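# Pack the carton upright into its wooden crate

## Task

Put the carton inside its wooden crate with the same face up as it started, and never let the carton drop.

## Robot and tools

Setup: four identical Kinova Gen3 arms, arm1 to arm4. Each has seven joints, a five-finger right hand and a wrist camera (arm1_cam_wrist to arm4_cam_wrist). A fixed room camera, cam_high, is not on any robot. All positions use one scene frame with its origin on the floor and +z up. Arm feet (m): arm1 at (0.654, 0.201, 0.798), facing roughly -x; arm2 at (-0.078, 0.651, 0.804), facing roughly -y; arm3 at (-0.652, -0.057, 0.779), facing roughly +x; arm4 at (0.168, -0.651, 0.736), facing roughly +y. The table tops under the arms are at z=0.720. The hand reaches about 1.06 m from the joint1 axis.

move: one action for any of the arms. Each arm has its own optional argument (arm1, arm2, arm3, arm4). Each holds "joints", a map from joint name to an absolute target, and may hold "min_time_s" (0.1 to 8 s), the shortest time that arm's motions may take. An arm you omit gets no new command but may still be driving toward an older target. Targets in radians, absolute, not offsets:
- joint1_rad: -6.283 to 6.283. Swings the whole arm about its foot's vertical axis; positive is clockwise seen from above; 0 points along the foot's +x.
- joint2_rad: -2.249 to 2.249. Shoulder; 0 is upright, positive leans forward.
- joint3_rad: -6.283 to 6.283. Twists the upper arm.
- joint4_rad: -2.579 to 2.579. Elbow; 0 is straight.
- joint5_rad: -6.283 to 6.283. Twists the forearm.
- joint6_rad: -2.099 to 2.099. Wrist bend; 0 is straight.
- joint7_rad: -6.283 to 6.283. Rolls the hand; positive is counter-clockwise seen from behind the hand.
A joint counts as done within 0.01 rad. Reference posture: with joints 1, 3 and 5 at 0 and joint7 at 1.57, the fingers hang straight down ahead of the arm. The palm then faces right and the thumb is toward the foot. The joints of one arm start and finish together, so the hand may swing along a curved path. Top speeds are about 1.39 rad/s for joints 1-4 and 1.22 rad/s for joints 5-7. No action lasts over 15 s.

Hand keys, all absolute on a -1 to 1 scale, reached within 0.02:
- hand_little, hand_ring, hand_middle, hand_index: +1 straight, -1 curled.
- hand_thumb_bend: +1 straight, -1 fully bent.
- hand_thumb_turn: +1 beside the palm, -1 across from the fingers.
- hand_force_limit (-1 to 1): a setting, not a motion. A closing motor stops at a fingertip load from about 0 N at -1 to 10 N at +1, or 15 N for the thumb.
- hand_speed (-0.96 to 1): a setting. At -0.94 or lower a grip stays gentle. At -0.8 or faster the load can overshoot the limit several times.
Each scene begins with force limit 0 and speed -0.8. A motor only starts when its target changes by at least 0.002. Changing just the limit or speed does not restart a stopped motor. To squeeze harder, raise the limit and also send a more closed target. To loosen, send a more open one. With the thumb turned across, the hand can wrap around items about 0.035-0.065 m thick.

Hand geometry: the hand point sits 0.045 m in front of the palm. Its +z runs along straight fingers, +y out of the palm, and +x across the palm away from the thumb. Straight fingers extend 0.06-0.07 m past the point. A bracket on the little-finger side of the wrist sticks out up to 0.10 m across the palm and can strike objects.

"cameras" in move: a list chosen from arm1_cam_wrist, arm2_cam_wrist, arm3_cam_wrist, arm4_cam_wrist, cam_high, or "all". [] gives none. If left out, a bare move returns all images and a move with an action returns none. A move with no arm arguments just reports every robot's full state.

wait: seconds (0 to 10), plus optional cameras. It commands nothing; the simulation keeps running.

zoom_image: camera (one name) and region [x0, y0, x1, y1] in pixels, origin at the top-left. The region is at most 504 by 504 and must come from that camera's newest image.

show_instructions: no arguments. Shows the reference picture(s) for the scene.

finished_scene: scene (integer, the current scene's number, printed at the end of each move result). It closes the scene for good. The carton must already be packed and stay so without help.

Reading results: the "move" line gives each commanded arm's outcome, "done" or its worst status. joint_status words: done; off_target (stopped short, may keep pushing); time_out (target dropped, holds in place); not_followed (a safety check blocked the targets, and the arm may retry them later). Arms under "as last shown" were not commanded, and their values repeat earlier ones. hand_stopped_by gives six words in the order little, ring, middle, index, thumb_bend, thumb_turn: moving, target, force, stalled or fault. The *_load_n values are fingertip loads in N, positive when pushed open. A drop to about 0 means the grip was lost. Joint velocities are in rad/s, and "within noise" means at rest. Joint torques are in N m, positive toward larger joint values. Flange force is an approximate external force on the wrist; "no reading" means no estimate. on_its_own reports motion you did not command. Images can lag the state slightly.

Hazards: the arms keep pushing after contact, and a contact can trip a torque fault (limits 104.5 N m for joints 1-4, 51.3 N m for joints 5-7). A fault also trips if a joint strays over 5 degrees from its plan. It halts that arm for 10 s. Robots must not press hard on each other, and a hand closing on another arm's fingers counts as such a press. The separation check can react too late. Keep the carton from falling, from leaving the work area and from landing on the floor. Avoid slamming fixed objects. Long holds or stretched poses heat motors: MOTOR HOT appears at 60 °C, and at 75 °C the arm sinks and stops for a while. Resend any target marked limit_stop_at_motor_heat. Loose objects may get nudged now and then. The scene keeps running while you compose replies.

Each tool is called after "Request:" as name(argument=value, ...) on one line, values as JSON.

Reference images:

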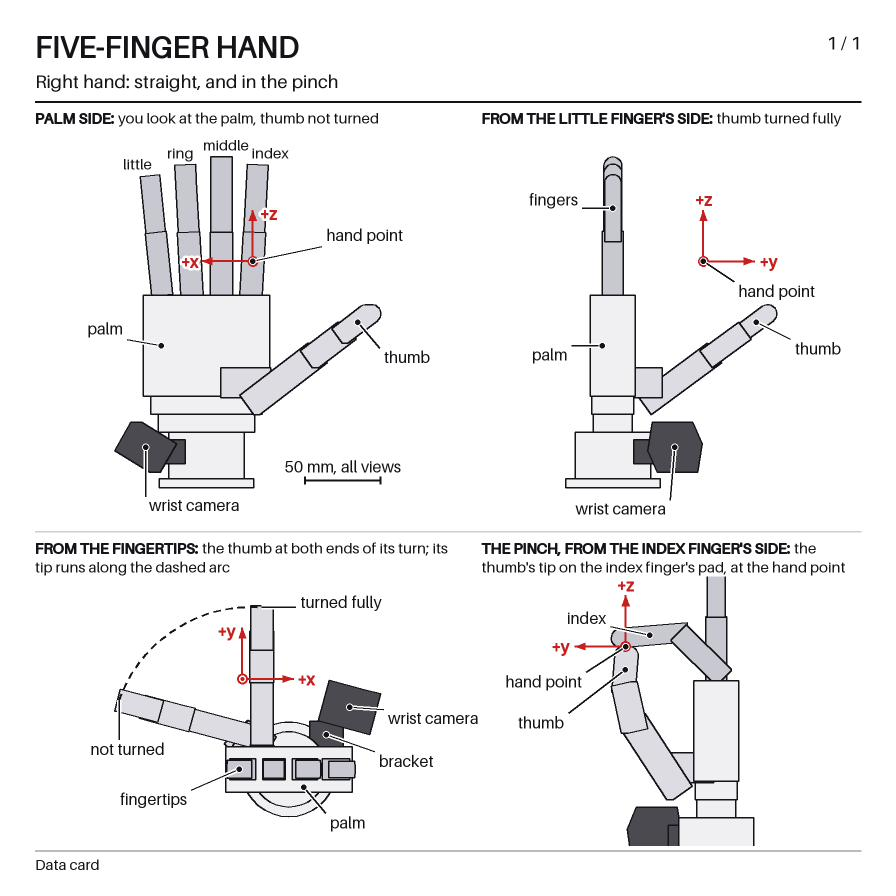

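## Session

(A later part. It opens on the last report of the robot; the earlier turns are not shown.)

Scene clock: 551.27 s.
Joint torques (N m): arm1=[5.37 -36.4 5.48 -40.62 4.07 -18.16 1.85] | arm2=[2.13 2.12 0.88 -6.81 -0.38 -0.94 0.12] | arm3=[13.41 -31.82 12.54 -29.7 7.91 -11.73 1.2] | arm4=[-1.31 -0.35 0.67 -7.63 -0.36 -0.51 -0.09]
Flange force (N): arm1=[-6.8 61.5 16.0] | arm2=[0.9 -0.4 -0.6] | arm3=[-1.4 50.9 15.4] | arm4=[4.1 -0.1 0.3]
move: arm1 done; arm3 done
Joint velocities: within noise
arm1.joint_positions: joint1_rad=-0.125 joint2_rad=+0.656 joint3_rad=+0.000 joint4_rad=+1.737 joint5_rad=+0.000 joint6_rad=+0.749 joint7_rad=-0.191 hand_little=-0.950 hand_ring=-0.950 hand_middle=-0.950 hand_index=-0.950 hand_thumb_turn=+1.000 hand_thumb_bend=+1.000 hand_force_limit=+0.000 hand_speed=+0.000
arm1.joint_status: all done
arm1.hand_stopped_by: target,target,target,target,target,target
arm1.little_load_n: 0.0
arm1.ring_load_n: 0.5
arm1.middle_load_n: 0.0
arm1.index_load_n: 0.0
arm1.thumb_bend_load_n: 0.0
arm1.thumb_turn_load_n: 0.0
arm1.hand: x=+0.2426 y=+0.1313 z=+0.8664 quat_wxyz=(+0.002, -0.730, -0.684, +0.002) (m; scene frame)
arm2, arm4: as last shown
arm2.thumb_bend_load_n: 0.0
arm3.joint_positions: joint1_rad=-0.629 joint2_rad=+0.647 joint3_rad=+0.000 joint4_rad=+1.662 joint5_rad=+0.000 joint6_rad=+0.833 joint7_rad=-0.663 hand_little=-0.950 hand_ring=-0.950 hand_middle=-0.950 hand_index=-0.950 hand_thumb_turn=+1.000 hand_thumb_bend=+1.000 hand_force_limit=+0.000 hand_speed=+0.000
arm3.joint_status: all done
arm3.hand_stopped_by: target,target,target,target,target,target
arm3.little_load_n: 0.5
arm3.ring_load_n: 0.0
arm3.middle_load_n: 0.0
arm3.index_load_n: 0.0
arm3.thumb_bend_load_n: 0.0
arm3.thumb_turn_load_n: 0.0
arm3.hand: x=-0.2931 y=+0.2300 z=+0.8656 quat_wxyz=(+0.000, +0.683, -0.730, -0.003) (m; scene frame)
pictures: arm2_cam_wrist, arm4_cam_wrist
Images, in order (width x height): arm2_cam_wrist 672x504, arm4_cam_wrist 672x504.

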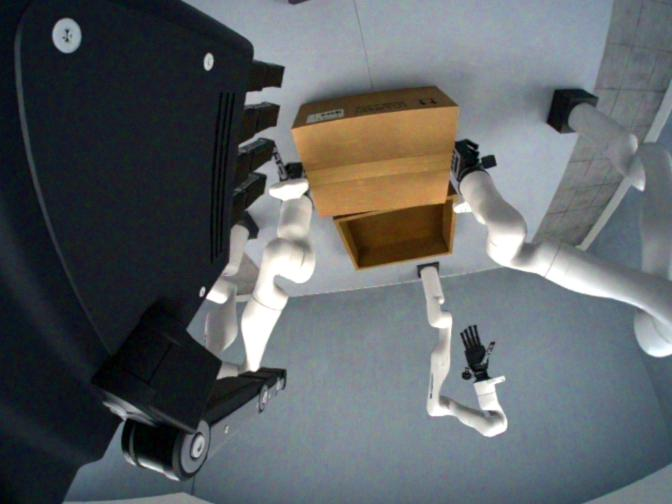

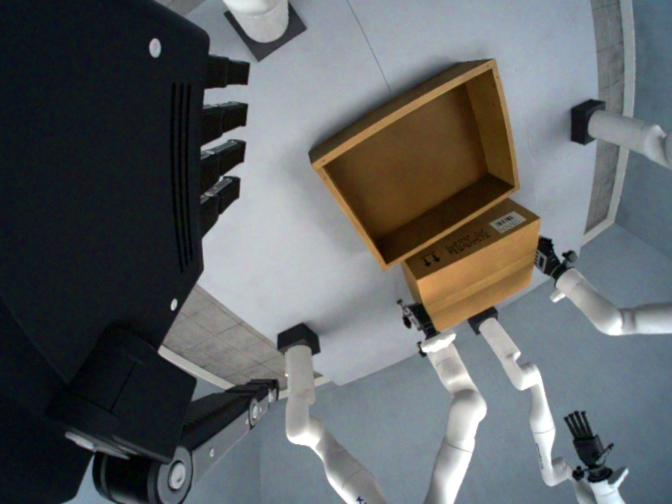

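Request:
move(arm1={"joints": {"joint2_rad": 0.7224, "joint4_rad": 1.761, "joint6_rad": 0.6582}, "min_time_s": 1.2}, arm3={"joints": {"joint2_rad": 0.7078, "joint4_rad": 1.6905, "joint6_rad": 0.7433}, "min_time_s": 1.2})

Request:
move(arm1={"joints": {"joint1_rad": -0.1241, "joint2_rad": 0.7243, "joint4_rad": 1.7557, "joint6_rad": 0.6616, "joint7_rad": -0.1904}, "min_time_s": 1}, arm3={"joints": {"joint1_rad": -0.6266, "joint2_rad": 0.7095, "joint4_rad": 1.6863, "joint6_rad": 0.7458, "joint7_rad": -0.661}, "min_time_s": 1})

Scene clock: 586.07 s.
Joint torques (N m): arm1=[6.89 -17.55 6.62 -42.81 4.93 -24.14 2.95] | arm2=[2.15 2.12 0.87 -6.75 -0.39 -0.93 0.13] | arm3=[20.05 -13.39 18.1 -28 9.21 -15.57 1.7] | arm4=[-1.24 -0.32 0.68 -7.69 -0.38 -0.52 -0.05]
Flange force (N): arm1=[-8.8 88.5 -38.5] | arm2=[0.8 -0.3 -0.8] | arm3=[-2.4 75.4 -30.8] | arm4=[4.3 0.0 0.6]
move: arm1 done; arm3 done
Joint velocities: within noise
arm1.joint_positions: joint1_rad=-0.125 joint2_rad=+0.722 joint3_rad=+0.000 joint4_rad=+1.761 joint5_rad=+0.000 joint6_rad=+0.658 joint7_rad=-0.191 hand_little=-0.950 hand_ring=-0.950 hand_middle=-0.950 hand_index=-0.950 hand_thumb_turn=+1.000 hand_thumb_bend=+1.000 hand_force_limit=+0.000 hand_speed=+0.000
arm1.joint_status: all done
arm1.hand_stopped_by: target,target,target,target,target,target
arm1.little_load_n: 0.0
arm1.ring_load_n: 0.0
arm1.middle_load_n: 0.0
arm1.index_load_n: 0.0
arm1.thumb_bend_load_n: -0.5
arm1.thumb_turn_load_n: 0.0
arm1.hand: x=+0.2426 y=+0.1314 z=+0.8303 quat_wxyz=(+0.002, -0.730, -0.684, +0.002) (m; scene frame)
arm2, arm4: as last shown
arm2.thumb_bend_load_n: -0.5
arm2.thumb_turn_load_n: -0.5
arm3.joint_positions: joint1_rad=-0.629 joint2_rad=+0.708 joint3_rad=+0.000 joint4_rad=+1.690 joint5_rad=+0.000 joint6_rad=+0.743 joint7_rad=-0.663 hand_little=-0.950 hand_ring=-0.950 hand_middle=-0.950 hand_index=-0.950 hand_thumb_turn=+1.000 hand_thumb_bend=+1.000 hand_force_limit=+0.000 hand_speed=+0.000
arm3.joint_status: all done
arm3.hand_stopped_by: target,target,target,target,target,target
arm3.little_load_n: 0.0
arm3.ring_load_n: 0.0
arm3.middle_load_n: 0.0
arm3.index_load_n: 0.0
arm3.thumb_bend_load_n: 0.0
arm3.thumb_turn_load_n: 0.0
arm3.hand: x=-0.2932 y=+0.2302 z=+0.8296 quat_wxyz=(+0.000, +0.683, -0.730, -0.003) (m; scene frame)
arm4.little_load_n: -0.5
pictures: none

Scene clock: 587.37 s.
Joint torques (N m): arm1=[8.4 -13.77 8.13 -46.21 5.6 -26.7 3.21] | arm2=[2.13 2.15 0.85 -6.78 -0.42 -0.92 0.12] | arm3=[24.36 -12.03 22.26 -36.07 11.16 -20.85 2.06] | arm4=[-1.23 -0.3 0.68 -7.62 -0.32 -0.51 -0.11]
Flange force (N): arm1=[-10.7 101.7 -50.0] | arm2=[0.8 -0.5 -0.6] | arm3=[2.1 98.7 -40.5] | arm4=[4.2 -0.1 0.4]
move: arm1 done; arm3 done
Joint velocities: within noise
arm1.joint_positions: joint1_rad=-0.124 joint2_rad=+0.724 joint3_rad=+0.000 joint4_rad=+1.758 joint5_rad=+0.000 joint6_rad=+0.662 joint7_rad=-0.190 hand_little=-0.950 hand_ring=-0.950 hand_middle=-0.950 hand_index=-0.950 hand_thumb_turn=+1.000 hand_thumb_bend=+1.000 hand_force_limit=+0.000 hand_speed=+0.000
arm1.joint_status: all done
arm1.hand_stopped_by: target,target,target,target,target,target
arm1.little_load_n: 0.0
arm1.ring_load_n: 0.0
arm1.middle_load_n: 0.0
arm1.index_load_n: 0.0
arm1.thumb_bend_load_n: 0.5
arm1.thumb_turn_load_n: 0.0
arm1.hand: x=+0.2423 y=+0.1316 z=+0.8301 quat_wxyz=(+0.002, -0.730, -0.684, +0.001) (m; scene frame)
arm2, arm4: as last shown
arm2.thumb_bend_load_n: 0.0
arm2.thumb_turn_load_n: 0.0
arm3.joint_positions: joint1_rad=-0.627 joint2_rad=+0.710 joint3_rad=+0.000 joint4_rad=+1.686 joint5_rad=+0.000 joint6_rad=+0.746 joint7_rad=-0.661 hand_little=-0.950 hand_ring=-0.950 hand_middle=-0.950 hand_index=-0.950 hand_thumb_turn=+1.000 hand_thumb_bend=+1.000 hand_force_limit=+0.000 hand_speed=+0.000
arm3.joint_status: all done
arm3.hand_stopped_by: target,target,target,target,target,target
arm3.little_load_n: 0.0
arm3.ring_load_n: 0.0
arm3.middle_load_n: 0.0
arm3.index_load_n: 0.0
arm3.thumb_bend_load_n: 0.0
arm3.thumb_turn_load_n: 0.0
arm3.hand: x=-0.2918 y=+0.2300 z=+0.8296 quat_wxyz=(+0.000, +0.683, -0.730, -0.003) (m; scene frame)
arm4.little_load_n: 0.0
pictures: none

Request:
move(arm1={"joints": {"joint2_rad": 0.7057, "joint4_rad": 1.7489, "joint6_rad": 0.687}, "min_time_s": 1}, arm3={"joints": {"joint2_rad": 0.6925, "joint4_rad": 1.6781, "joint6_rad": 0.771}, "min_time_s": 1})

Request:
move(arm1={"joints": {"joint2_rad": 0.6874, "joint4_rad": 1.7422, "joint6_rad": 0.712}, "min_time_s": 1}, arm3={"joints": {"joint2_rad": 0.6757, "joint4_rad": 1.67, "joint6_rad": 0.7959}, "min_time_s": 1}, cameras=["arm2_cam_wrist", "arm4_cam_wrist"])

Request:
zoom_image(camera="arm4_cam_wrist", region=[380, 180, 600, 350])

Request:
zoom_image(camera="arm2_cam_wrist", region=[260, 60, 500, 240])

Scene clock: 595.47 s.
Joint torques (N m): arm1=[5.16 -42.22 5.79 -46.22 4.38 -19.77 2.22] | arm2=[2.18 2.07 0.81 -6.83 -0.4 -0.94 0.09] | arm3=[20.38 -41.06 19.14 -41.44 9.42 -16.43 0.96] | arm4=[-1.3 -0.37 0.71 -7.68 -0.36 -0.56 -0.1]
Flange force (N): arm1=[-5.8 71.8 22.7] | arm2=[0.7 -0.7 -0.6] | arm3=[-0.5 76.5 26.1] | arm4=[4.2 0.0 0.4]
move: arm1 done; arm3 done
Joint velocities: within noise
arm1.joint_positions: joint1_rad=-0.124 joint2_rad=+0.706 joint3_rad=+0.000 joint4_rad=+1.751 joint5_rad=+0.000 joint6_rad=+0.687 joint7_rad=-0.190 hand_little=-0.950 hand_ring=-0.950 hand_middle=-0.950 hand_index=-0.950 hand_thumb_turn=+1.000 hand_thumb_bend=+1.000 hand_force_limit=+0.000 hand_speed=+0.000
arm1.joint_status: all done
arm1.hand_stopped_by: target,target,target,target,target,target
arm1.little_load_n: 0.0
arm1.ring_load_n: 0.0
arm1.middle_load_n: 0.0
arm1.index_load_n: 0.0
arm1.thumb_bend_load_n: -0.5
arm1.thumb_turn_load_n: 0.0
arm1.hand: x=+0.2421 y=+0.1316 z=+0.8402 quat_wxyz=(+0.002, -0.730, -0.684, +0.001) (m; scene frame)
arm2, arm4: as last shown
arm3.joint_positions: joint1_rad=-0.627 joint2_rad=+0.692 joint3_rad=+0.000 joint4_rad=+1.678 joint5_rad=+0.000 joint6_rad=+0.771 joint7_rad=-0.661 hand_little=-0.950 hand_ring=-0.950 hand_middle=-0.950 hand_index=-0.950 hand_thumb_turn=+1.000 hand_thumb_bend=+1.000 hand_force_limit=+0.000 hand_speed=+0.000
arm3.joint_status: all done
arm3.hand_stopped_by: target,target,target,target,target,target
arm3.little_load_n: 0.0
arm3.ring_load_n: 0.0
arm3.middle_load_n: 0.0
arm3.index_load_n: 0.0
arm3.thumb_bend_load_n: 0.0
arm3.thumb_turn_load_n: 0.0
arm3.hand: x=-0.2915 y=+0.2301 z=+0.8397 quat_wxyz=(+0.000, +0.683, -0.730, -0.003) (m; scene frame)
pictures: none

Scene clock: 596.77 s.
Joint torques (N m): arm1=[5.56 -41.41 6.08 -46.24 4.55 -20.31 2.15] | arm2=[2.16 2.12 0.84 -6.84 -0.38 -0.92 0.12] | arm3=[19.77 -40.07 18.6 -40.63 9.71 -16.38 0.97] | arm4=[-1.25 -0.4 0.66 -7.63 -0.34 -0.48 -0.1]
Flange force (N): arm1=[-6.6 71.1 21.4] | arm2=[0.9 -0.5 -0.4] | arm3=[-0.8 73.9 25.1] | arm4=[4.0 -0.1 0.4]
move: arm1 done; arm3 done
Joint velocities: within noise
arm1.joint_positions: joint1_rad=-0.124 joint2_rad=+0.687 joint3_rad=+0.000 joint4_rad=+1.744 joint5_rad=+0.000 joint6_rad=+0.712 joint7_rad=-0.190 hand_little=-0.950 hand_ring=-0.950 hand_middle=-0.950 hand_index=-0.950 hand_thumb_turn=+1.000 hand_thumb_bend=+1.000 hand_force_limit=+0.000 hand_speed=+0.000
arm1.joint_status: all done
arm1.hand_stopped_by: target,target,target,target,target,target
arm1.little_load_n: 0.0
arm1.ring_load_n: 0.0
arm1.middle_load_n: 0.0
arm1.index_load_n: 0.0
arm1.thumb_bend_load_n: 0.0
arm1.thumb_turn_load_n: 0.0
arm1.hand: x=+0.2420 y=+0.1316 z=+0.8502 quat_wxyz=(+0.002, -0.730, -0.684, +0.001) (m; scene frame)
arm2, arm4: as last shown
arm3.joint_positions: joint1_rad=-0.627 joint2_rad=+0.676 joint3_rad=+0.000 joint4_rad=+1.670 joint5_rad=+0.000 joint6_rad=+0.796 joint7_rad=-0.661 hand_little=-0.950 hand_ring=-0.950 hand_middle=-0.950 hand_index=-0.950 hand_thumb_turn=+1.000 hand_thumb_bend=+1.000 hand_force_limit=+0.000 hand_speed=+0.000
arm3.joint_status: all done
arm3.hand_stopped_by: target,target,target,target,target,target
arm3.little_load_n: 0.0
arm3.ring_load_n: 0.0
arm3.middle_load_n: 0.0
arm3.index_load_n: 0.0
arm3.thumb_bend_load_n: 0.0
arm3.thumb_turn_load_n: 0.0
arm3.hand: x=-0.2914 y=+0.2301 z=+0.8497 quat_wxyz=(+0.000, +0.683, -0.730, -0.003) (m; scene frame)
pictures: arm2_cam_wrist, arm4_cam_wrist
Images, in order (width x height): arm2_cam_wrist 672x504, arm4_cam_wrist 672x504.

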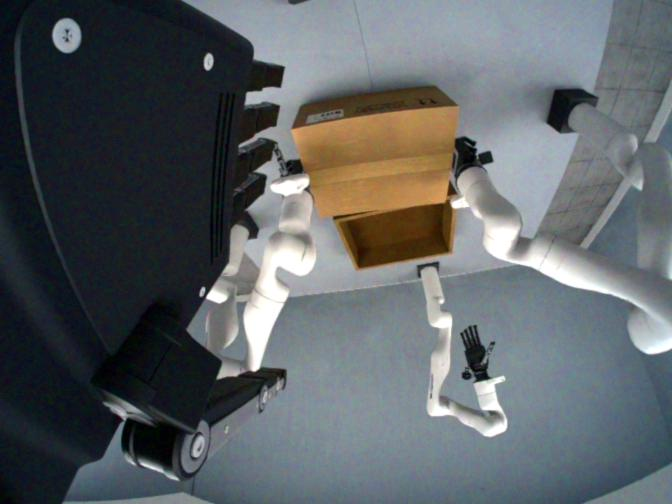

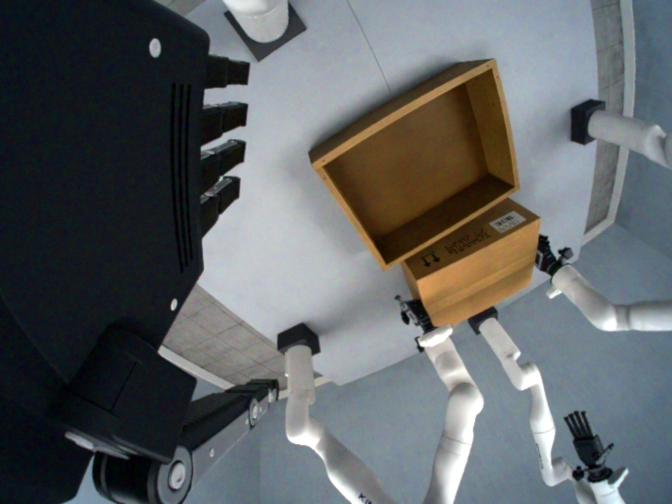

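Scaled by 2.291 from the camera's 672x504 image, which has a finer 960x720 frame.

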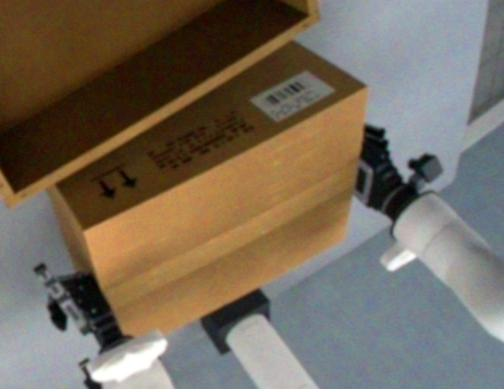

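Scaled by 2.100 from the camera's 672x504 image, which has a finer 960x720 frame.

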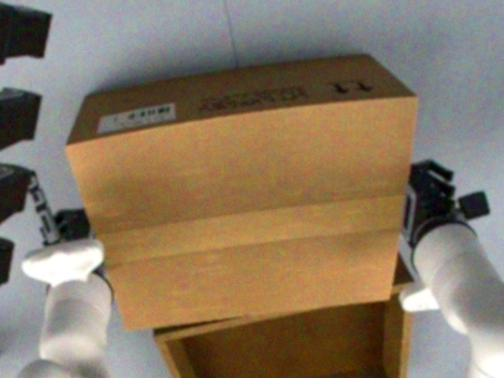

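Request:
move(arm1={"joints": {"joint1_rad": -0.1515, "joint2_rad": 0.6247, "joint4_rad": 2.0055, "joint6_rad": 0.5114, "joint7_rad": -0.2178}, "min_time_s": 2}, arm2={"joints": {"joint1_rad": -0.4637, "joint2_rad": 0.0318, "joint3_rad": 0, "joint4_rad": 2.173, "joint5_rad": 0, "joint6_rad": 0.9368, "joint7_rad": -0.4294, "hand_little": -0.95, "hand_ring": -0.95, "hand_middle": -0.95, "hand_index": -0.95, "hand_speed": 0}, "min_time_s": 3}, arm4={"joints": {"hand_little": -0.95, "hand_ring": -0.95, "hand_middle": -0.95, "hand_index": -0.95, "hand_speed": 0}})

Request:
move(arm2={"joints": {"joint2_rad": 0.4906, "joint4_rad": 2.4316, "joint6_rad": 0.2194}, "min_time_s": 2}, arm3={"joints": {"joint1_rad": -0.6013, "joint2_rad": 0.7375, "joint4_rad": 1.6223, "joint6_rad": 0.7818, "joint7_rad": -0.6356}, "min_time_s": 2.5})

Request:
move(arm3={"joints": {"joint1_rad": -0.6266, "joint2_rad": 0.7095, "joint4_rad": 1.6863, "joint6_rad": 0.7458, "joint7_rad": -0.661}, "min_time_s": 1}, cameras=["all"])

Request:
zoom_image(camera="cam_high", region=[360, 150, 560, 350])

Scene clock: 688.10 s.
Joint torques (N m): arm1=[2.54 -13.83 0.69 -3.38 -0.11 0.17 0.05] | arm2=[2.1 -6.65 0.56 -6.31 -0.46 -0.07 0.11] | arm3=[8.55 -23.68 6.95 -17.11 3.88 -5.79 0.29] | arm4=[-1.31 -0.39 0.65 -7.63 -0.37 -0.52 -0.1]
Flange force (N): arm1=[-6.5 1.3 -2.1] | arm2=[-5.1 3.1 -1.9] | arm3=[-3.3 27.7 4.8] | arm4=[4.0 -0.2 0.3]
move: arm1 done; arm2 done; arm4 done
MOTOR HOT: the motor of arm1's joint4_rad reports 62 °C; the controller stops that arm at 75 °C. To cool a motor, set the load down, stop pushing, or move to a pose that needs little force.
Joint velocities: within noise
arm1.joint_positions: joint1_rad=-0.152 joint2_rad=+0.625 joint3_rad=+0.000 joint4_rad=+2.005 joint5_rad=+0.000 joint6_rad=+0.511 joint7_rad=-0.218 hand_little=-0.950 hand_ring=-0.950 hand_middle=-0.950 hand_index=-0.950 hand_thumb_turn=+1.000 hand_thumb_bend=+1.000 hand_force_limit=+0.000 hand_speed=+0.000
arm1.joint_status: all done
arm1.hand_stopped_by: target,target,target,target,target,target
arm1.little_load_n: 0.0
arm1.ring_load_n: 0.0
arm1.middle_load_n: 0.0
arm1.index_load_n: 0.0
arm1.thumb_bend_load_n: 0.0
arm1.thumb_turn_load_n: 0.0
arm1.hand: x=+0.3134 y=+0.1295 z=+0.8300 quat_wxyz=(+0.002, -0.730, -0.684, +0.002) (m; scene frame)
arm2.joint_positions: joint1_rad=-0.464 joint2_rad=+0.032 joint3_rad=+0.000 joint4_rad=+2.173 joint5_rad=+0.000 joint6_rad=+0.937 joint7_rad=-0.429 hand_little=-0.950 hand_ring=-0.950 hand_middle=-0.950 hand_index=-0.950 hand_thumb_turn=+1.000 hand_thumb_bend=+1.000 hand_force_limit=+0.000 hand_speed=+0.000
arm2.joint_status: all done
arm2.hand_stopped_by: target,target,target,target,target,target
arm2.little_load_n: 0.0
arm2.ring_load_n: 0.0
arm2.middle_load_n: 0.0
arm2.index_load_n: 0.0
arm2.thumb_bend_load_n: 0.0
arm2.thumb_turn_load_n: 0.0
arm2.hand: x=+0.0444 y=+0.4594 z=+1.0010 quat_wxyz=(-0.001, +0.008, -1.000, -0.002) (m; scene frame)
arm3: as last shown
arm4.joint_positions: joint1_rad=+0.679 joint2_rad=-0.298 joint3_rad=-0.059 joint4_rad=+1.525 joint5_rad=-0.125 joint6_rad=+1.879 joint7_rad=-1.789 hand_little=-0.950 hand_ring=-0.950 hand_middle=-0.950 hand_index=-0.950 hand_thumb_turn=+1.000 hand_thumb_bend=+1.000 hand_force_limit=+0.000 hand_speed=+0.000
arm4.joint_status: all done
arm4.hand_stopped_by: target,target,target,target,target,target
arm4.little_load_n: 0.0
arm4.ring_load_n: 0.0
arm4.middle_load_n: 0.5
arm4.index_load_n: 0.0
arm4.thumb_bend_load_n: 0.0
arm4.thumb_turn_load_n: 0.0
arm4.hand: x=+0.2280 y=-0.4238 z=+1.2146 quat_wxyz=(+0.012, +0.397, -0.916, -0.049) (m; scene frame)
pictures: none

Scene clock: 690.90 s.
Joint torques (N m): arm1=[2.51 -13.82 0.67 -3.37 -0.12 0.18 0.08] | arm2=[2.09 -10.29 0.7 -1.68 -0.42 -0.05 0.14] | arm3=[13.15 -14.39 10.87 -20.41 5.34 -10.51 0.5] | arm4=[-1.31 -0.35 0.67 -7.66 -0.36 -0.5 -0.07]
Flange force (N): arm1=[-6.4 1.2 -2.1] | arm2=[-7.8 3.8 -2.3] | arm3=[0.1 50.0 -22.0] | arm4=[4.2 -0.1 0.5]
move: arm2 done; arm3 done
MOTOR HOT: still on. The motor of arm1's joint4_rad reports 61 °C.
Joint velocities: within noise
arm1.joint_positions: joint1_rad=-0.152 joint2_rad=+0.625 joint3_rad=+0.000 joint4_rad=+2.005 joint5_rad=+0.000 joint6_rad=+0.511 joint7_rad=-0.218 hand_little=-0.950 hand_ring=-0.950 hand_middle=-0.950 hand_index=-0.950 hand_thumb_turn=+1.000 hand_thumb_bend=+1.000 hand_force_limit=+0.000 hand_speed=+0.000
arm1.joint_status: not commanded
arm1.hand_stopped_by: target,target,target,target,target,target
arm1.little_load_n: 0.0
arm1.ring_load_n: 0.0
arm1.middle_load_n: 0.0
arm1.index_load_n: 0.0
arm1.thumb_bend_load_n: 0.0
arm1.thumb_turn_load_n: 0.0
arm1.hand: x=+0.3134 y=+0.1295 z=+0.8300 quat_wxyz=(+0.002, -0.730, -0.684, +0.002) (m; scene frame)
arm2.joint_positions: joint1_rad=-0.464 joint2_rad=+0.491 joint3_rad=+0.000 joint4_rad=+2.432 joint5_rad=+0.000 joint6_rad=+0.219 joint7_rad=-0.429 hand_little=-0.950 hand_ring=-0.950 hand_middle=-0.950 hand_index=-0.950 hand_thumb_turn=+1.000 hand_thumb_bend=+1.000 hand_force_limit=+0.000 hand_speed=+0.000
arm2.joint_status: all done
arm2.hand_stopped_by: target,target,target,target,target,target
arm2.little_load_n: 0.0
arm2.ring_load_n: 0.0
arm2.middle_load_n: 0.0
arm2.index_load_n: 0.0
arm2.thumb_bend_load_n: 0.0
arm2.thumb_turn_load_n: 0.0
arm2.hand: x=+0.0448 y=+0.4600 z=+0.8310 quat_wxyz=(-0.001, +0.008, -1.000, -0.002) (m; scene frame)
arm3.joint_positions: joint1_rad=-0.601 joint2_rad=+0.738 joint3_rad=+0.000 joint4_rad=+1.622 joint5_rad=+0.000 joint6_rad=+0.782 joint7_rad=-0.636 hand_little=-0.950 hand_ring=-0.950 hand_middle=-0.950 hand_index=-0.950 hand_thumb_turn=+1.000 hand_thumb_bend=+1.000 hand_force_limit=+0.000 hand_speed=+0.000
arm3.joint_status: all done
arm3.hand_stopped_by: target,target,target,target,target,target
arm3.little_load_n: 0.0
arm3.ring_load_n: 0.5
arm3.middle_load_n: 0.0
arm3.index_load_n: 0.0
arm3.thumb_bend_load_n: 0.0
arm3.thumb_turn_load_n: 0.0
arm3.hand: x=-0.2712 y=+0.2285 z=+0.8296 quat_wxyz=(+0.000, +0.683, -0.730, -0.003) (m; scene frame)
arm4: as last shown
arm4.middle_load_n: 0.0
pictures: none

Scene clock: 692.20 s.
Joint torques (N m): arm1=[2.51 -13.77 0.66 -3.37 -0.12 0.16 0.07] | arm2=[2.08 -10.28 0.7 -1.71 -0.43 -0.05 0.16] | arm3=[-0.2 -17.47 -1.61 -5.37 0.11 -0.13 0.09] | arm4=[-1.31 -0.31 0.63 -7.66 -0.36 -0.54 -0.11]
Flange force (N): arm1=[-6.4 1.3 -2.3] | arm2=[-7.8 3.8 -2.4] | arm3=[-0.4 -0.1 -1.2] | arm4=[4.2 -0.4 0.4]
move: arm3 done
MOTOR HOT: still on. The motor of arm1's joint4_rad reports 61 °C.
Joint velocities: within noise
arm1.joint_positions: joint1_rad=-0.152 joint2_rad=+0.625 joint3_rad=+0.000 joint4_rad=+2.005 joint5_rad=+0.000 joint6_rad=+0.511 joint7_rad=-0.218 hand_little=-0.950 hand_ring=-0.950 hand_middle=-0.950 hand_index=-0.950 hand_thumb_turn=+1.000 hand_thumb_bend=+1.000 hand_force_limit=+0.000 hand_speed=+0.000
arm1.joint_status: not commanded
arm1.hand_stopped_by: target,target,target,target,target,target
arm1.little_load_n: 0.0
arm1.ring_load_n: 0.0
arm1.middle_load_n: 0.0
arm1.index_load_n: 0.0
arm1.thumb_bend_load_n: 0.0
arm1.thumb_turn_load_n: 0.0
arm1.hand: x=+0.3134 y=+0.1295 z=+0.8300 quat_wxyz=(+0.002, -0.730, -0.684, +0.002) (m; scene frame)
arm2, arm4: as last shown
arm2.little_load_n: 0.5
arm3.joint_positions: joint1_rad=-0.627 joint2_rad=+0.710 joint3_rad=+0.000 joint4_rad=+1.686 joint5_rad=+0.000 joint6_rad=+0.746 joint7_rad=-0.661 hand_little=-0.950 hand_ring=-0.950 hand_middle=-0.950 hand_index=-0.950 hand_thumb_turn=+1.000 hand_thumb_bend=+1.000 hand_force_limit=+0.000 hand_speed=+0.000
arm3.joint_status: all done
arm3.hand_stopped_by: target,target,target,target,target,target
arm3.little_load_n: 0.0
arm3.ring_load_n: 0.0
arm3.middle_load_n: 0.0
arm3.index_load_n: 0.0
arm3.thumb_bend_load_n: 0.0
arm3.thumb_turn_load_n: 0.0
arm3.hand: x=-0.2918 y=+0.2300 z=+0.8296 quat_wxyz=(+0.000, +0.683, -0.730, -0.003) (m; scene frame)
pictures: arm1_cam_wrist, arm2_cam_wrist, arm3_cam_wrist, arm4_cam_wrist, cam_high
Images, in order (width x height): arm1_cam_wrist 672x504, arm2_cam_wrist 672x504, arm3_cam_wrist 672x504, arm4_cam_wrist 672x504, cam_high 896x504.

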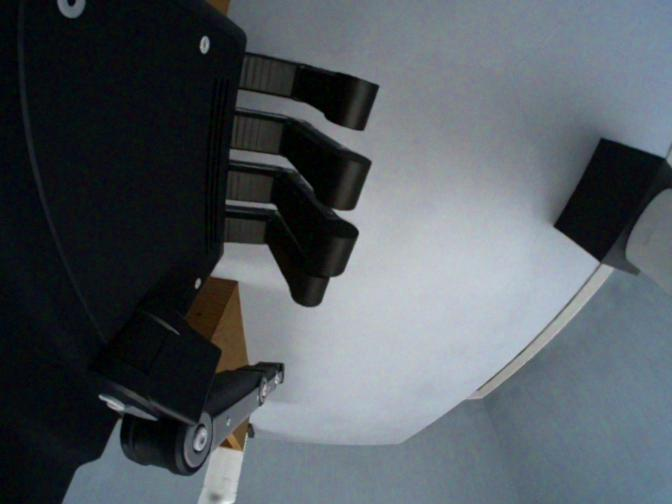

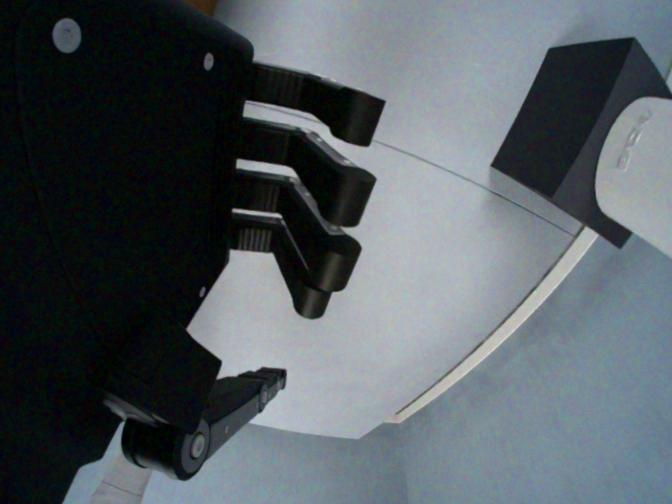

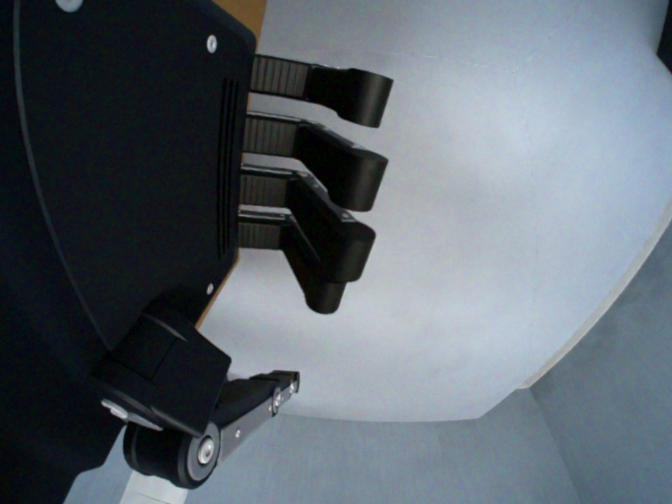

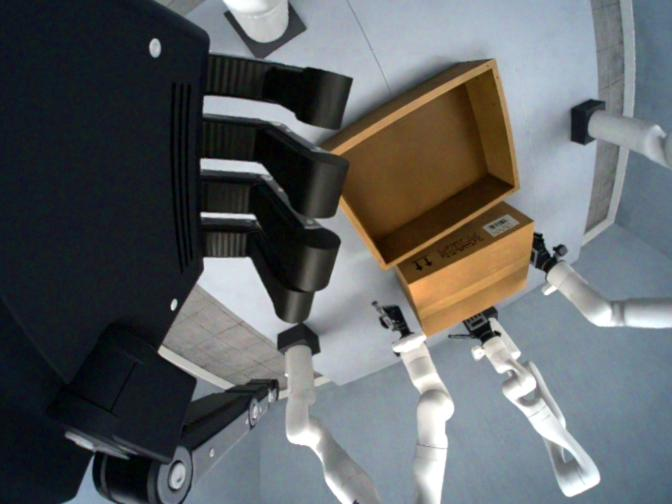

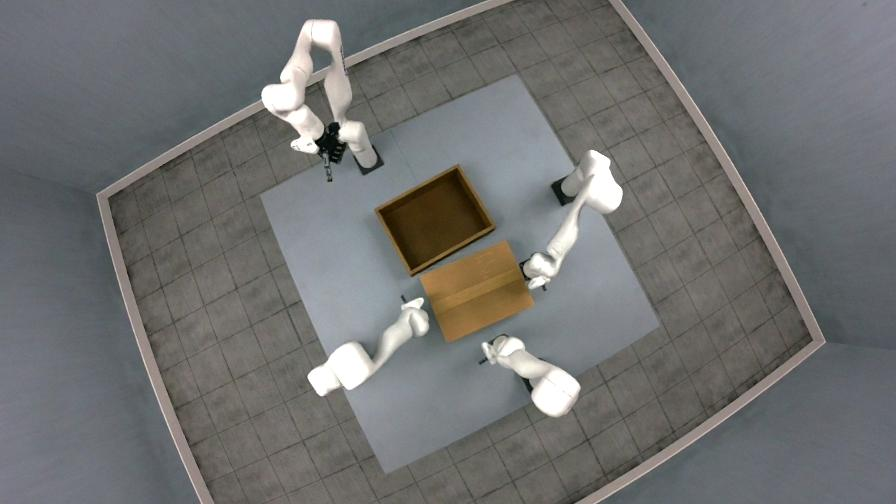

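Scaled by 2.520 from the camera's 896x504 image, which has a finer 1280x720 frame.

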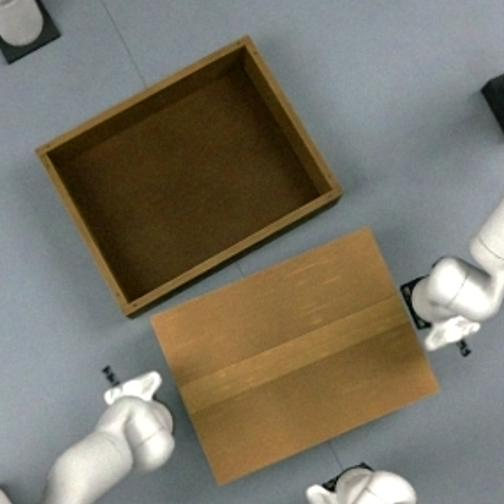

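Request:
move(arm1={"joints": {"joint1_rad": -0.1372, "joint2_rad": 0.6802, "joint4_rad": 1.8651, "joint6_rad": 0.5963, "joint7_rad": -0.2035}, "min_time_s": 2}, arm4={"joints": {"joint1_rad": -0.2173, "joint2_rad": 0.8897, "joint3_rad": 0, "joint4_rad": 0.5567, "joint5_rad": 0, "joint6_rad": 1.6952, "joint7_rad": -0.3318}, "min_time_s": 3})

Request:
move(arm4={"joints": {"joint2_rad": 0.9415, "joint4_rad": 0.9477, "joint6_rad": 1.2523}, "min_time_s": 2}, cameras=["all"])

Request:
zoom_image(camera="cam_high", region=[360, 150, 560, 350])

Scene clock: 832.10 s.
Joint torques (N m): arm1=[2.53 -15.16 0.67 -3.91 -0.14 0.18 0.04] | arm2=[2.08 -10.29 0.66 -1.7 -0.41 -0.05 0.15] | arm3=[-0.17 -17.45 -1.62 -5.44 0.14 -0.08 0.09] | arm4=[-1.03 -21.1 0.8 -7.92 -0.16 -0.31 -0.1]
Flange force (N): arm1=[-5.8 1.0 -2.0] | arm2=[-7.8 3.8 -2.3] | arm3=[-0.2 0.3 -1.1] | arm4=[3.4 3.9 -0.2]
move: arm1 done; arm4 done
MOTOR HOT: cleared for the motors of arm1.
Joint velocities: within noise
arm1.joint_positions: joint1_rad=-0.137 joint2_rad=+0.680 joint3_rad=+0.000 joint4_rad=+1.865 joint5_rad=+0.000 joint6_rad=+0.596 joint7_rad=-0.204 hand_little=-0.950 hand_ring=-0.950 hand_middle=-0.950 hand_index=-0.950 hand_thumb_turn=+1.000 hand_thumb_bend=+1.000 hand_force_limit=+0.000 hand_speed=+0.000
arm1.joint_status: all done
arm1.hand_stopped_by: target,target,target,target,target,target
arm1.little_load_n: 0.0
arm1.ring_load_n: 0.0
arm1.middle_load_n: 0.0
arm1.index_load_n: 0.0
arm1.thumb_bend_load_n: 0.0
arm1.thumb_turn_load_n: 0.0
arm1.hand: x=+0.2720 y=+0.1296 z=+0.8302 quat_wxyz=(+0.002, -0.730, -0.684, +0.002) (m; scene frame)
arm2, arm3: as last shown
arm2.little_load_n: 0.0
arm2.ring_load_n: 0.5
arm4.joint_positions: joint1_rad=-0.217 joint2_rad=+0.890 joint3_rad=+0.000 joint4_rad=+0.557 joint5_rad=+0.000 joint6_rad=+1.695 joint7_rad=-0.332 hand_little=-0.950 hand_ring=-0.950 hand_middle=-0.950 hand_index=-0.950 hand_thumb_turn=+1.000 hand_thumb_bend=+1.000 hand_force_limit=+0.000 hand_speed=+0.000
arm4.joint_status: all done
arm4.hand_stopped_by: target,target,target,target,target,target
arm4.little_load_n: 0.0
arm4.ring_load_n: 0.0
arm4.middle_load_n: 0.0
arm4.index_load_n: 0.5
arm4.thumb_bend_load_n: 0.0
arm4.thumb_turn_load_n: 0.0
arm4.hand: x=-0.0114 y=-0.0849 z=+0.9993 quat_wxyz=(+0.001, +0.999, -0.034, +0.003) (m; scene frame)
pictures: none

Scene clock: 834.43 s.
Joint torques (N m): arm1=[2.54 -15.18 0.67 -3.96 -0.12 0.18 0.04] | arm2=[2.02 -10.29 0.61 -1.67 -0.39 -0.05 0.12] | arm3=[-0.1 -17.52 -1.63 -5.39 0.09 -0.1 0.1] | arm4=[-1.05 -21.3 0.79 -7.51 -0.21 -0.33 -0.08]
Flange force (N): arm1=[-5.8 1.1 -2.0] | arm2=[-7.6 3.6 -2.4] | arm3=[-0.6 0.1 -1.1] | arm4=[2.8 1.8 -2.0]
move: arm4 done
Joint velocities: within noise
arm1, arm2, arm3: as last shown
arm1.little_load_n: -0.5
arm2.ring_load_n: 0.0
arm2.middle_load_n: 0.5
arm4.joint_positions: joint1_rad=-0.217 joint2_rad=+0.942 joint3_rad=+0.000 joint4_rad=+0.948 joint5_rad=+0.000 joint6_rad=+1.252 joint7_rad=-0.332 hand_little=-0.950 hand_ring=-0.950 hand_middle=-0.950 hand_index=-0.950 hand_thumb_turn=+1.000 hand_thumb_bend=+1.000 hand_force_limit=+0.000 hand_speed=+0.000
arm4.joint_status: all done
arm4.hand_stopped_by: target,target,target,target,target,target
arm4.little_load_n: 0.0
arm4.ring_load_n: 0.0
arm4.middle_load_n: 0.0
arm4.index_load_n: 0.0
arm4.thumb_bend_load_n: 0.0
arm4.thumb_turn_load_n: 0.0
arm4.hand: x=-0.0103 y=-0.0854 z=+0.8446 quat_wxyz=(+0.001, +0.999, -0.034, +0.003) (m; scene frame)
pictures: arm1_cam_wrist, arm2_cam_wrist, arm3_cam_wrist, arm4_cam_wrist, cam_high
Images, in order (width x height): arm1_cam_wrist 672x504, arm2_cam_wrist 672x504, arm3_cam_wrist 672x504, arm4_cam_wrist 672x504, cam_high 896x504.

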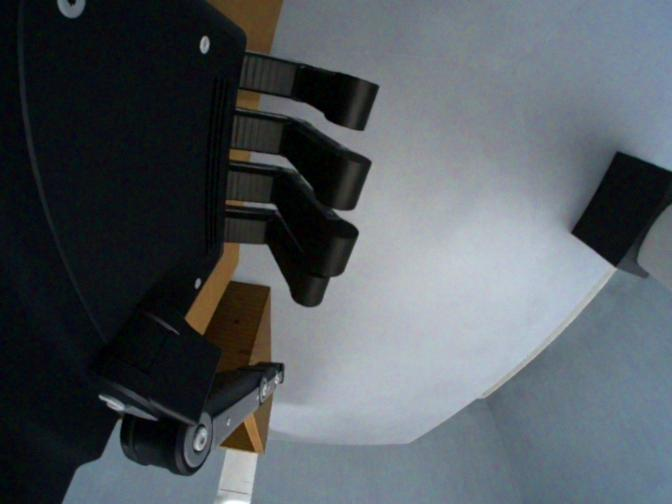

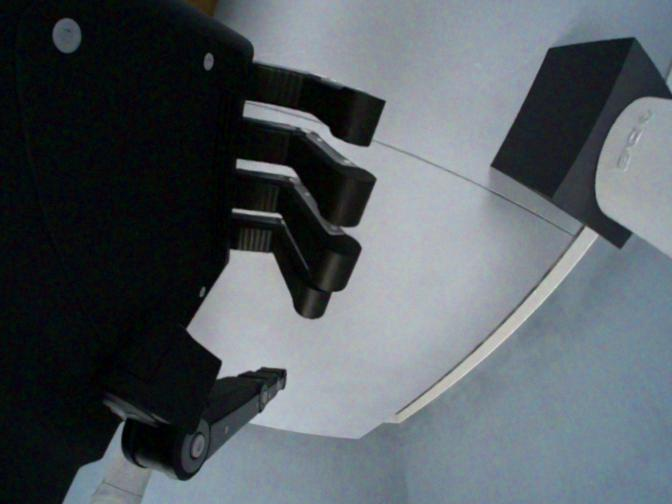

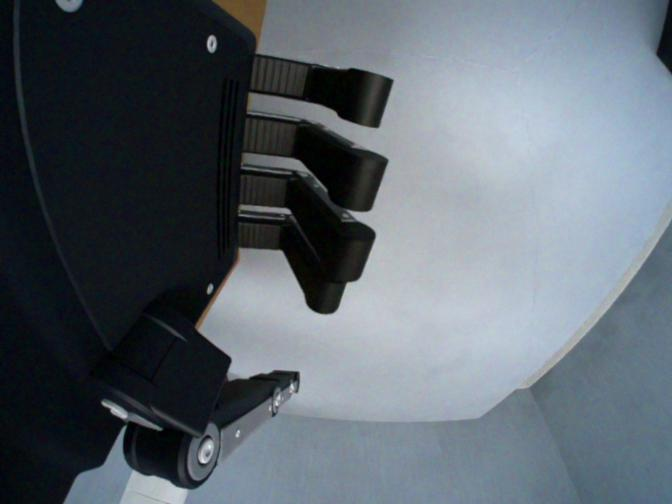

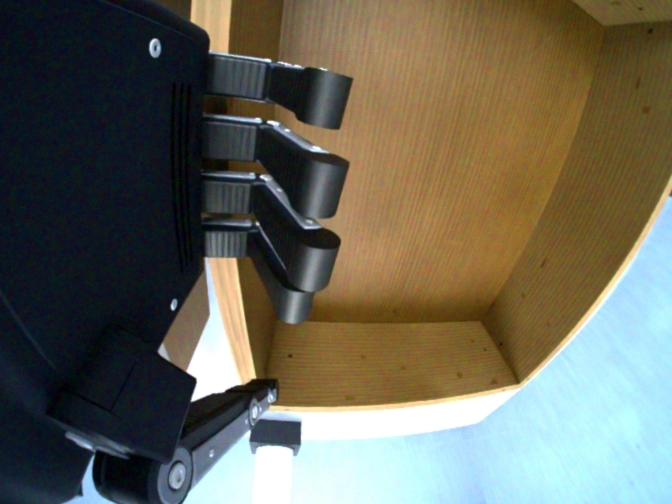

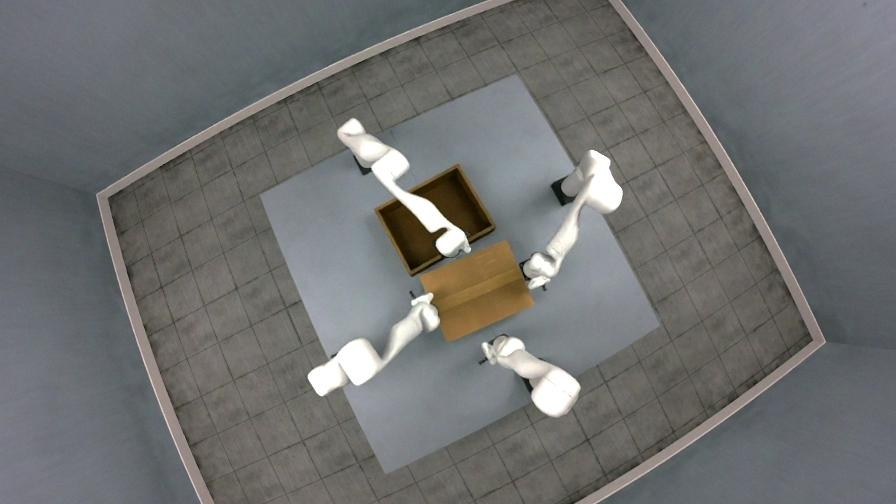

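Scaled by 2.520 from the camera's 896x504 image, which has a finer 1280x720 frame.

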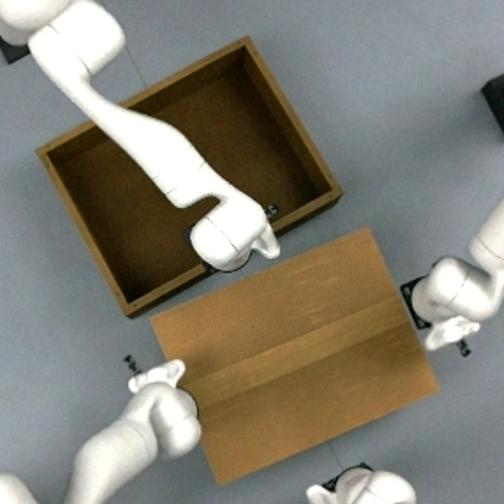

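Request:
move(arm2={"joints": {"joint1_rad": -0.4815, "joint2_rad": 0.5522, "joint4_rad": 2.2268, "joint6_rad": 0.3626, "joint7_rad": -0.5309}, "min_time_s": 2}, arm3={"joints": {"joint1_rad": -0.6057, "joint2_rad": 0.7328, "joint4_rad": 1.633, "joint6_rad": 0.7758, "joint7_rad": -0.64}, "min_time_s": 1.5}, arm4={"joints": {"joint1_rad": -0.1979, "joint2_rad": 1.0631, "joint4_rad": 0.6857, "joint6_rad": 1.3928, "joint7_rad": -0.3124}, "min_time_s": 2})

Request:
move(arm2={"joints": {"joint1_rad": -0.4785, "joint2_rad": 0.5541, "joint4_rad": 2.2211, "joint6_rad": 0.3664, "joint7_rad": -0.5279}, "min_time_s": 1}, arm4={"joints": {"joint1_rad": -0.1971, "joint2_rad": 1.0705, "joint4_rad": 0.6691, "joint6_rad": 1.402, "joint7_rad": -0.3116}, "min_time_s": 1})

Request:
move(arm2={"joints": {"joint1_rad": -0.4755, "joint2_rad": 0.556, "joint4_rad": 2.2154, "joint6_rad": 0.3702, "joint7_rad": -0.5249}, "min_time_s": 1}, arm4={"joints": {"joint1_rad": -0.1962, "joint2_rad": 1.0779, "joint4_rad": 0.6524, "joint6_rad": 1.4113, "joint7_rad": -0.3107}, "min_time_s": 1}, cameras=["cam_high"])

Request:
zoom_image(camera="cam_high", region=[400, 210, 560, 370])

Scene clock: 848.87 s.
Joint torques (N m): arm1=[2.53 -15.2 0.66 -3.93 -0.13 0.18 0.06] | arm2=[2.03 -12.42 0.67 -2.76 -0.43 -0.09 0.11] | arm3=[3.33 -18.62 1.5 -7.5 1.03 -1.17 -0.2] | arm4=[3.14 -17.99 3.73 -15.26 1.56 -9.83 -0.67]
Flange force (N): arm1=[-5.8 1.1 -1.9] | arm2=[-5.9 3.6 -2.1] | arm3=[-3.3 7.3 -1.3] | arm4=[7.8 39.4 -14.8]
move: arm2 done; arm3 done; arm4 done
Joint velocities: within noise
arm1: as last shown
arm1.little_load_n: 0.5
arm2.joint_positions: joint1_rad=-0.481 joint2_rad=+0.552 joint3_rad=+0.000 joint4_rad=+2.227 joint5_rad=+0.000 joint6_rad=+0.363 joint7_rad=-0.531 hand_little=-0.950 hand_ring=-0.950 hand_middle=-0.950 hand_index=-0.950 hand_thumb_turn=+1.000 hand_thumb_bend=+1.000 hand_force_limit=+0.000 hand_speed=+0.000
arm2.joint_status: all done
arm2.hand_stopped_by: target,target,target,target,target,target
arm2.little_load_n: 0.0
arm2.ring_load_n: 0.0
arm2.middle_load_n: 0.0
arm2.index_load_n: 0.0
arm2.thumb_bend_load_n: 0.0
arm2.thumb_turn_load_n: 0.0
arm2.hand: x=+0.0836 y=+0.4004 z=+0.8309 quat_wxyz=(-0.001, -0.034, -0.999, -0.002) (m; scene frame)
arm3.joint_positions: joint1_rad=-0.606 joint2_rad=+0.733 joint3_rad=+0.000 joint4_rad=+1.633 joint5_rad=+0.000 joint6_rad=+0.776 joint7_rad=-0.640 hand_little=-0.950 hand_ring=-0.950 hand_middle=-0.950 hand_index=-0.950 hand_thumb_turn=+1.000 hand_thumb_bend=+1.000 hand_force_limit=+0.000 hand_speed=+0.000
arm3.joint_status: all done
arm3.hand_stopped_by: target,target,target,target,target,target
arm3.little_load_n: 0.0
arm3.ring_load_n: 0.0
arm3.middle_load_n: 0.0
arm3.index_load_n: 0.0
arm3.thumb_bend_load_n: 0.0
arm3.thumb_turn_load_n: 0.0
arm3.hand: x=-0.2747 y=+0.2289 z=+0.8296 quat_wxyz=(+0.000, +0.683, -0.730, -0.003) (m; scene frame)
arm4.joint_positions: joint1_rad=-0.198 joint2_rad=+1.063 joint3_rad=+0.000 joint4_rad=+0.686 joint5_rad=+0.000 joint6_rad=+1.393 joint7_rad=-0.312 hand_little=-0.950 hand_ring=-0.950 hand_middle=-0.950 hand_index=-0.950 hand_thumb_turn=+1.000 hand_thumb_bend=+1.000 hand_force_limit=+0.000 hand_speed=+0.000
arm4.joint_status: all done
arm4.hand_stopped_by: target,target,target,target,target,target
arm4.little_load_n: 0.0
arm4.ring_load_n: 0.0
arm4.middle_load_n: 0.0
arm4.index_load_n: 0.0
arm4.thumb_bend_load_n: 0.0
arm4.thumb_turn_load_n: 0.0
arm4.hand: x=-0.0076 y=-0.0456 z=+0.8442 quat_wxyz=(+0.001, +0.999, -0.033, +0.003) (m; scene frame)
pictures: none

Scene clock: 850.17 s.
Joint torques (N m): arm1=[2.52 -15.18 0.68 -3.9 -0.13 0.19 0.05] | arm2=[2.03 -12.53 0.7 -2.77 -0.42 -0.07 0.11] | arm3=[3.81 -18.73 2 -7.78 1.19 -1.32 -0.22] | arm4=[3.95 -16.52 4.42 -20.92 2.05 -16.15 -0.76]
Flange force (N): arm1=[-5.8 1.0 -2.0] | arm2=[-5.9 3.4 -1.9] | arm3=[-3.7 8.3 -1.3] | arm4=[13.6 63.9 -20.8]
move: arm2 done; arm4 done
Joint velocities: within noise
arm1, arm3: as last shown
arm1.little_load_n: 0.0
arm2.joint_positions: joint1_rad=-0.478 joint2_rad=+0.554 joint3_rad=+0.000 joint4_rad=+2.221 joint5_rad=+0.000 joint6_rad=+0.366 joint7_rad=-0.528 hand_little=-0.950 hand_ring=-0.950 hand_middle=-0.950 hand_index=-0.950 hand_thumb_turn=+1.000 hand_thumb_bend=+1.000 hand_force_limit=+0.000 hand_speed=+0.000
arm2.joint_status: all done
arm2.hand_stopped_by: target,target,target,target,target,target
arm2.little_load_n: 0.0
arm2.ring_load_n: 0.0
arm2.middle_load_n: 0.0
arm2.index_load_n: 0.0
arm2.thumb_bend_load_n: 0.0
arm2.thumb_turn_load_n: 0.0
arm2.hand: x=+0.0834 y=+0.3984 z=+0.8309 quat_wxyz=(-0.001, -0.034, -0.999, -0.002) (m; scene frame)
arm4.joint_positions: joint1_rad=-0.197 joint2_rad=+1.070 joint3_rad=+0.000 joint4_rad=+0.669 joint5_rad=+0.000 joint6_rad=+1.402 joint7_rad=-0.312 hand_little=-0.950 hand_ring=-0.950 hand_middle=-0.950 hand_index=-0.950 hand_thumb_turn=+1.000 hand_thumb_bend=+1.000 hand_force_limit=+0.000 hand_speed=+0.000
arm4.joint_status: all done
arm4.hand_stopped_by: target,target,target,target,target,target
arm4.little_load_n: 0.0
arm4.ring_load_n: 0.0
arm4.middle_load_n: 0.0
arm4.index_load_n: 0.0
arm4.thumb_bend_load_n: 0.0
arm4.thumb_turn_load_n: 0.0
arm4.hand: x=-0.0075 y=-0.0435 z=+0.8443 quat_wxyz=(+0.001, +0.999, -0.034, +0.003) (m; scene frame)
pictures: none

Scene clock: 851.47 s.
Joint torques (N m): arm1=[2.51 -15.18 0.68 -3.92 -0.12 0.21 0.07] | arm2=[4.14 -12.99 3.27 -7.75 0.56 -2.69 0.41] | arm3=[4.35 -18.81 2.53 -8.05 1.32 -1.5 -0.24] | arm4=[2.9 -19 3.67 -18.89 1.52 -13.26 -0.85]
Flange force (N): arm1=[-5.8 1.1 -1.9] | arm2=[-7.8 15.9 -6.6] | arm3=[-4.2 9.3 -1.4] | arm4=[11.9 52.0 -15.5]
move: arm2 done; arm4 done
Joint velocities: within noise
arm1, arm3: as last shown
arm1.ring_load_n: -0.5
arm2.joint_positions: joint1_rad=-0.476 joint2_rad=+0.556 joint3_rad=+0.000 joint4_rad=+2.215 joint5_rad=+0.000 joint6_rad=+0.370 joint7_rad=-0.525 hand_little=-0.950 hand_ring=-0.950 hand_middle=-0.950 hand_index=-0.950 hand_thumb_turn=+1.000 hand_thumb_bend=+1.000 hand_force_limit=+0.000 hand_speed=+0.000
arm2.joint_status: all done
arm2.hand_stopped_by: target,target,target,target,target,target
arm2.little_load_n: 0.5
arm2.ring_load_n: 0.0
arm2.middle_load_n: 0.0
arm2.index_load_n: 0.0
arm2.thumb_bend_load_n: 0.0
arm2.thumb_turn_load_n: 0.0
arm2.hand: x=+0.0833 y=+0.3964 z=+0.8309 quat_wxyz=(-0.001, -0.033, -0.999, -0.002) (m; scene frame)
arm4.joint_positions: joint1_rad=-0.196 joint2_rad=+1.078 joint3_rad=+0.000 joint4_rad=+0.652 joint5_rad=+0.000 joint6_rad=+1.411 joint7_rad=-0.311 hand_little=-0.950 hand_ring=-0.950 hand_middle=-0.950 hand_index=-0.950 hand_thumb_turn=+1.000 hand_thumb_bend=+1.000 hand_force_limit=+0.000 hand_speed=+0.000
arm4.joint_status: all done
arm4.hand_stopped_by: target,target,target,target,target,target
arm4.little_load_n: 0.5
arm4.ring_load_n: 0.0
arm4.middle_load_n: -0.5
arm4.index_load_n: 0.0
arm4.thumb_bend_load_n: 0.0
arm4.thumb_turn_load_n: 0.0
arm4.hand: x=-0.0074 y=-0.0415 z=+0.8444 quat_wxyz=(+0.001, +0.999, -0.034, +0.003) (m; scene frame)
pictures: cam_high
Images, in order (width x height): cam_high 896x504.

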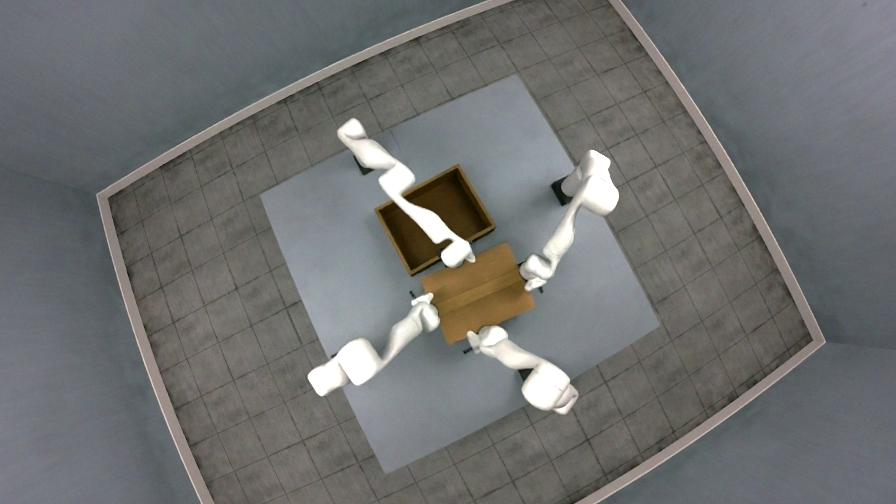

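Scaled by 3.150 from the camera's 896x504 image, which has a finer 1280x720 frame.

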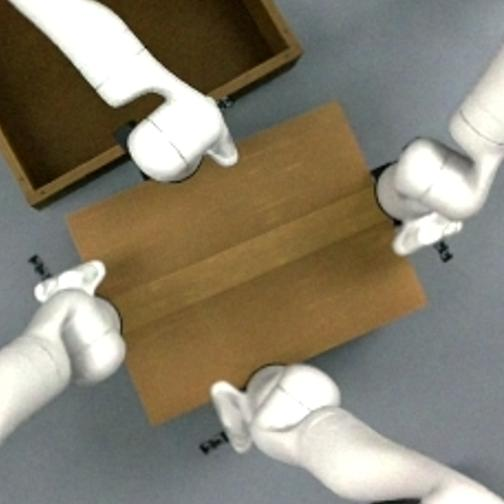

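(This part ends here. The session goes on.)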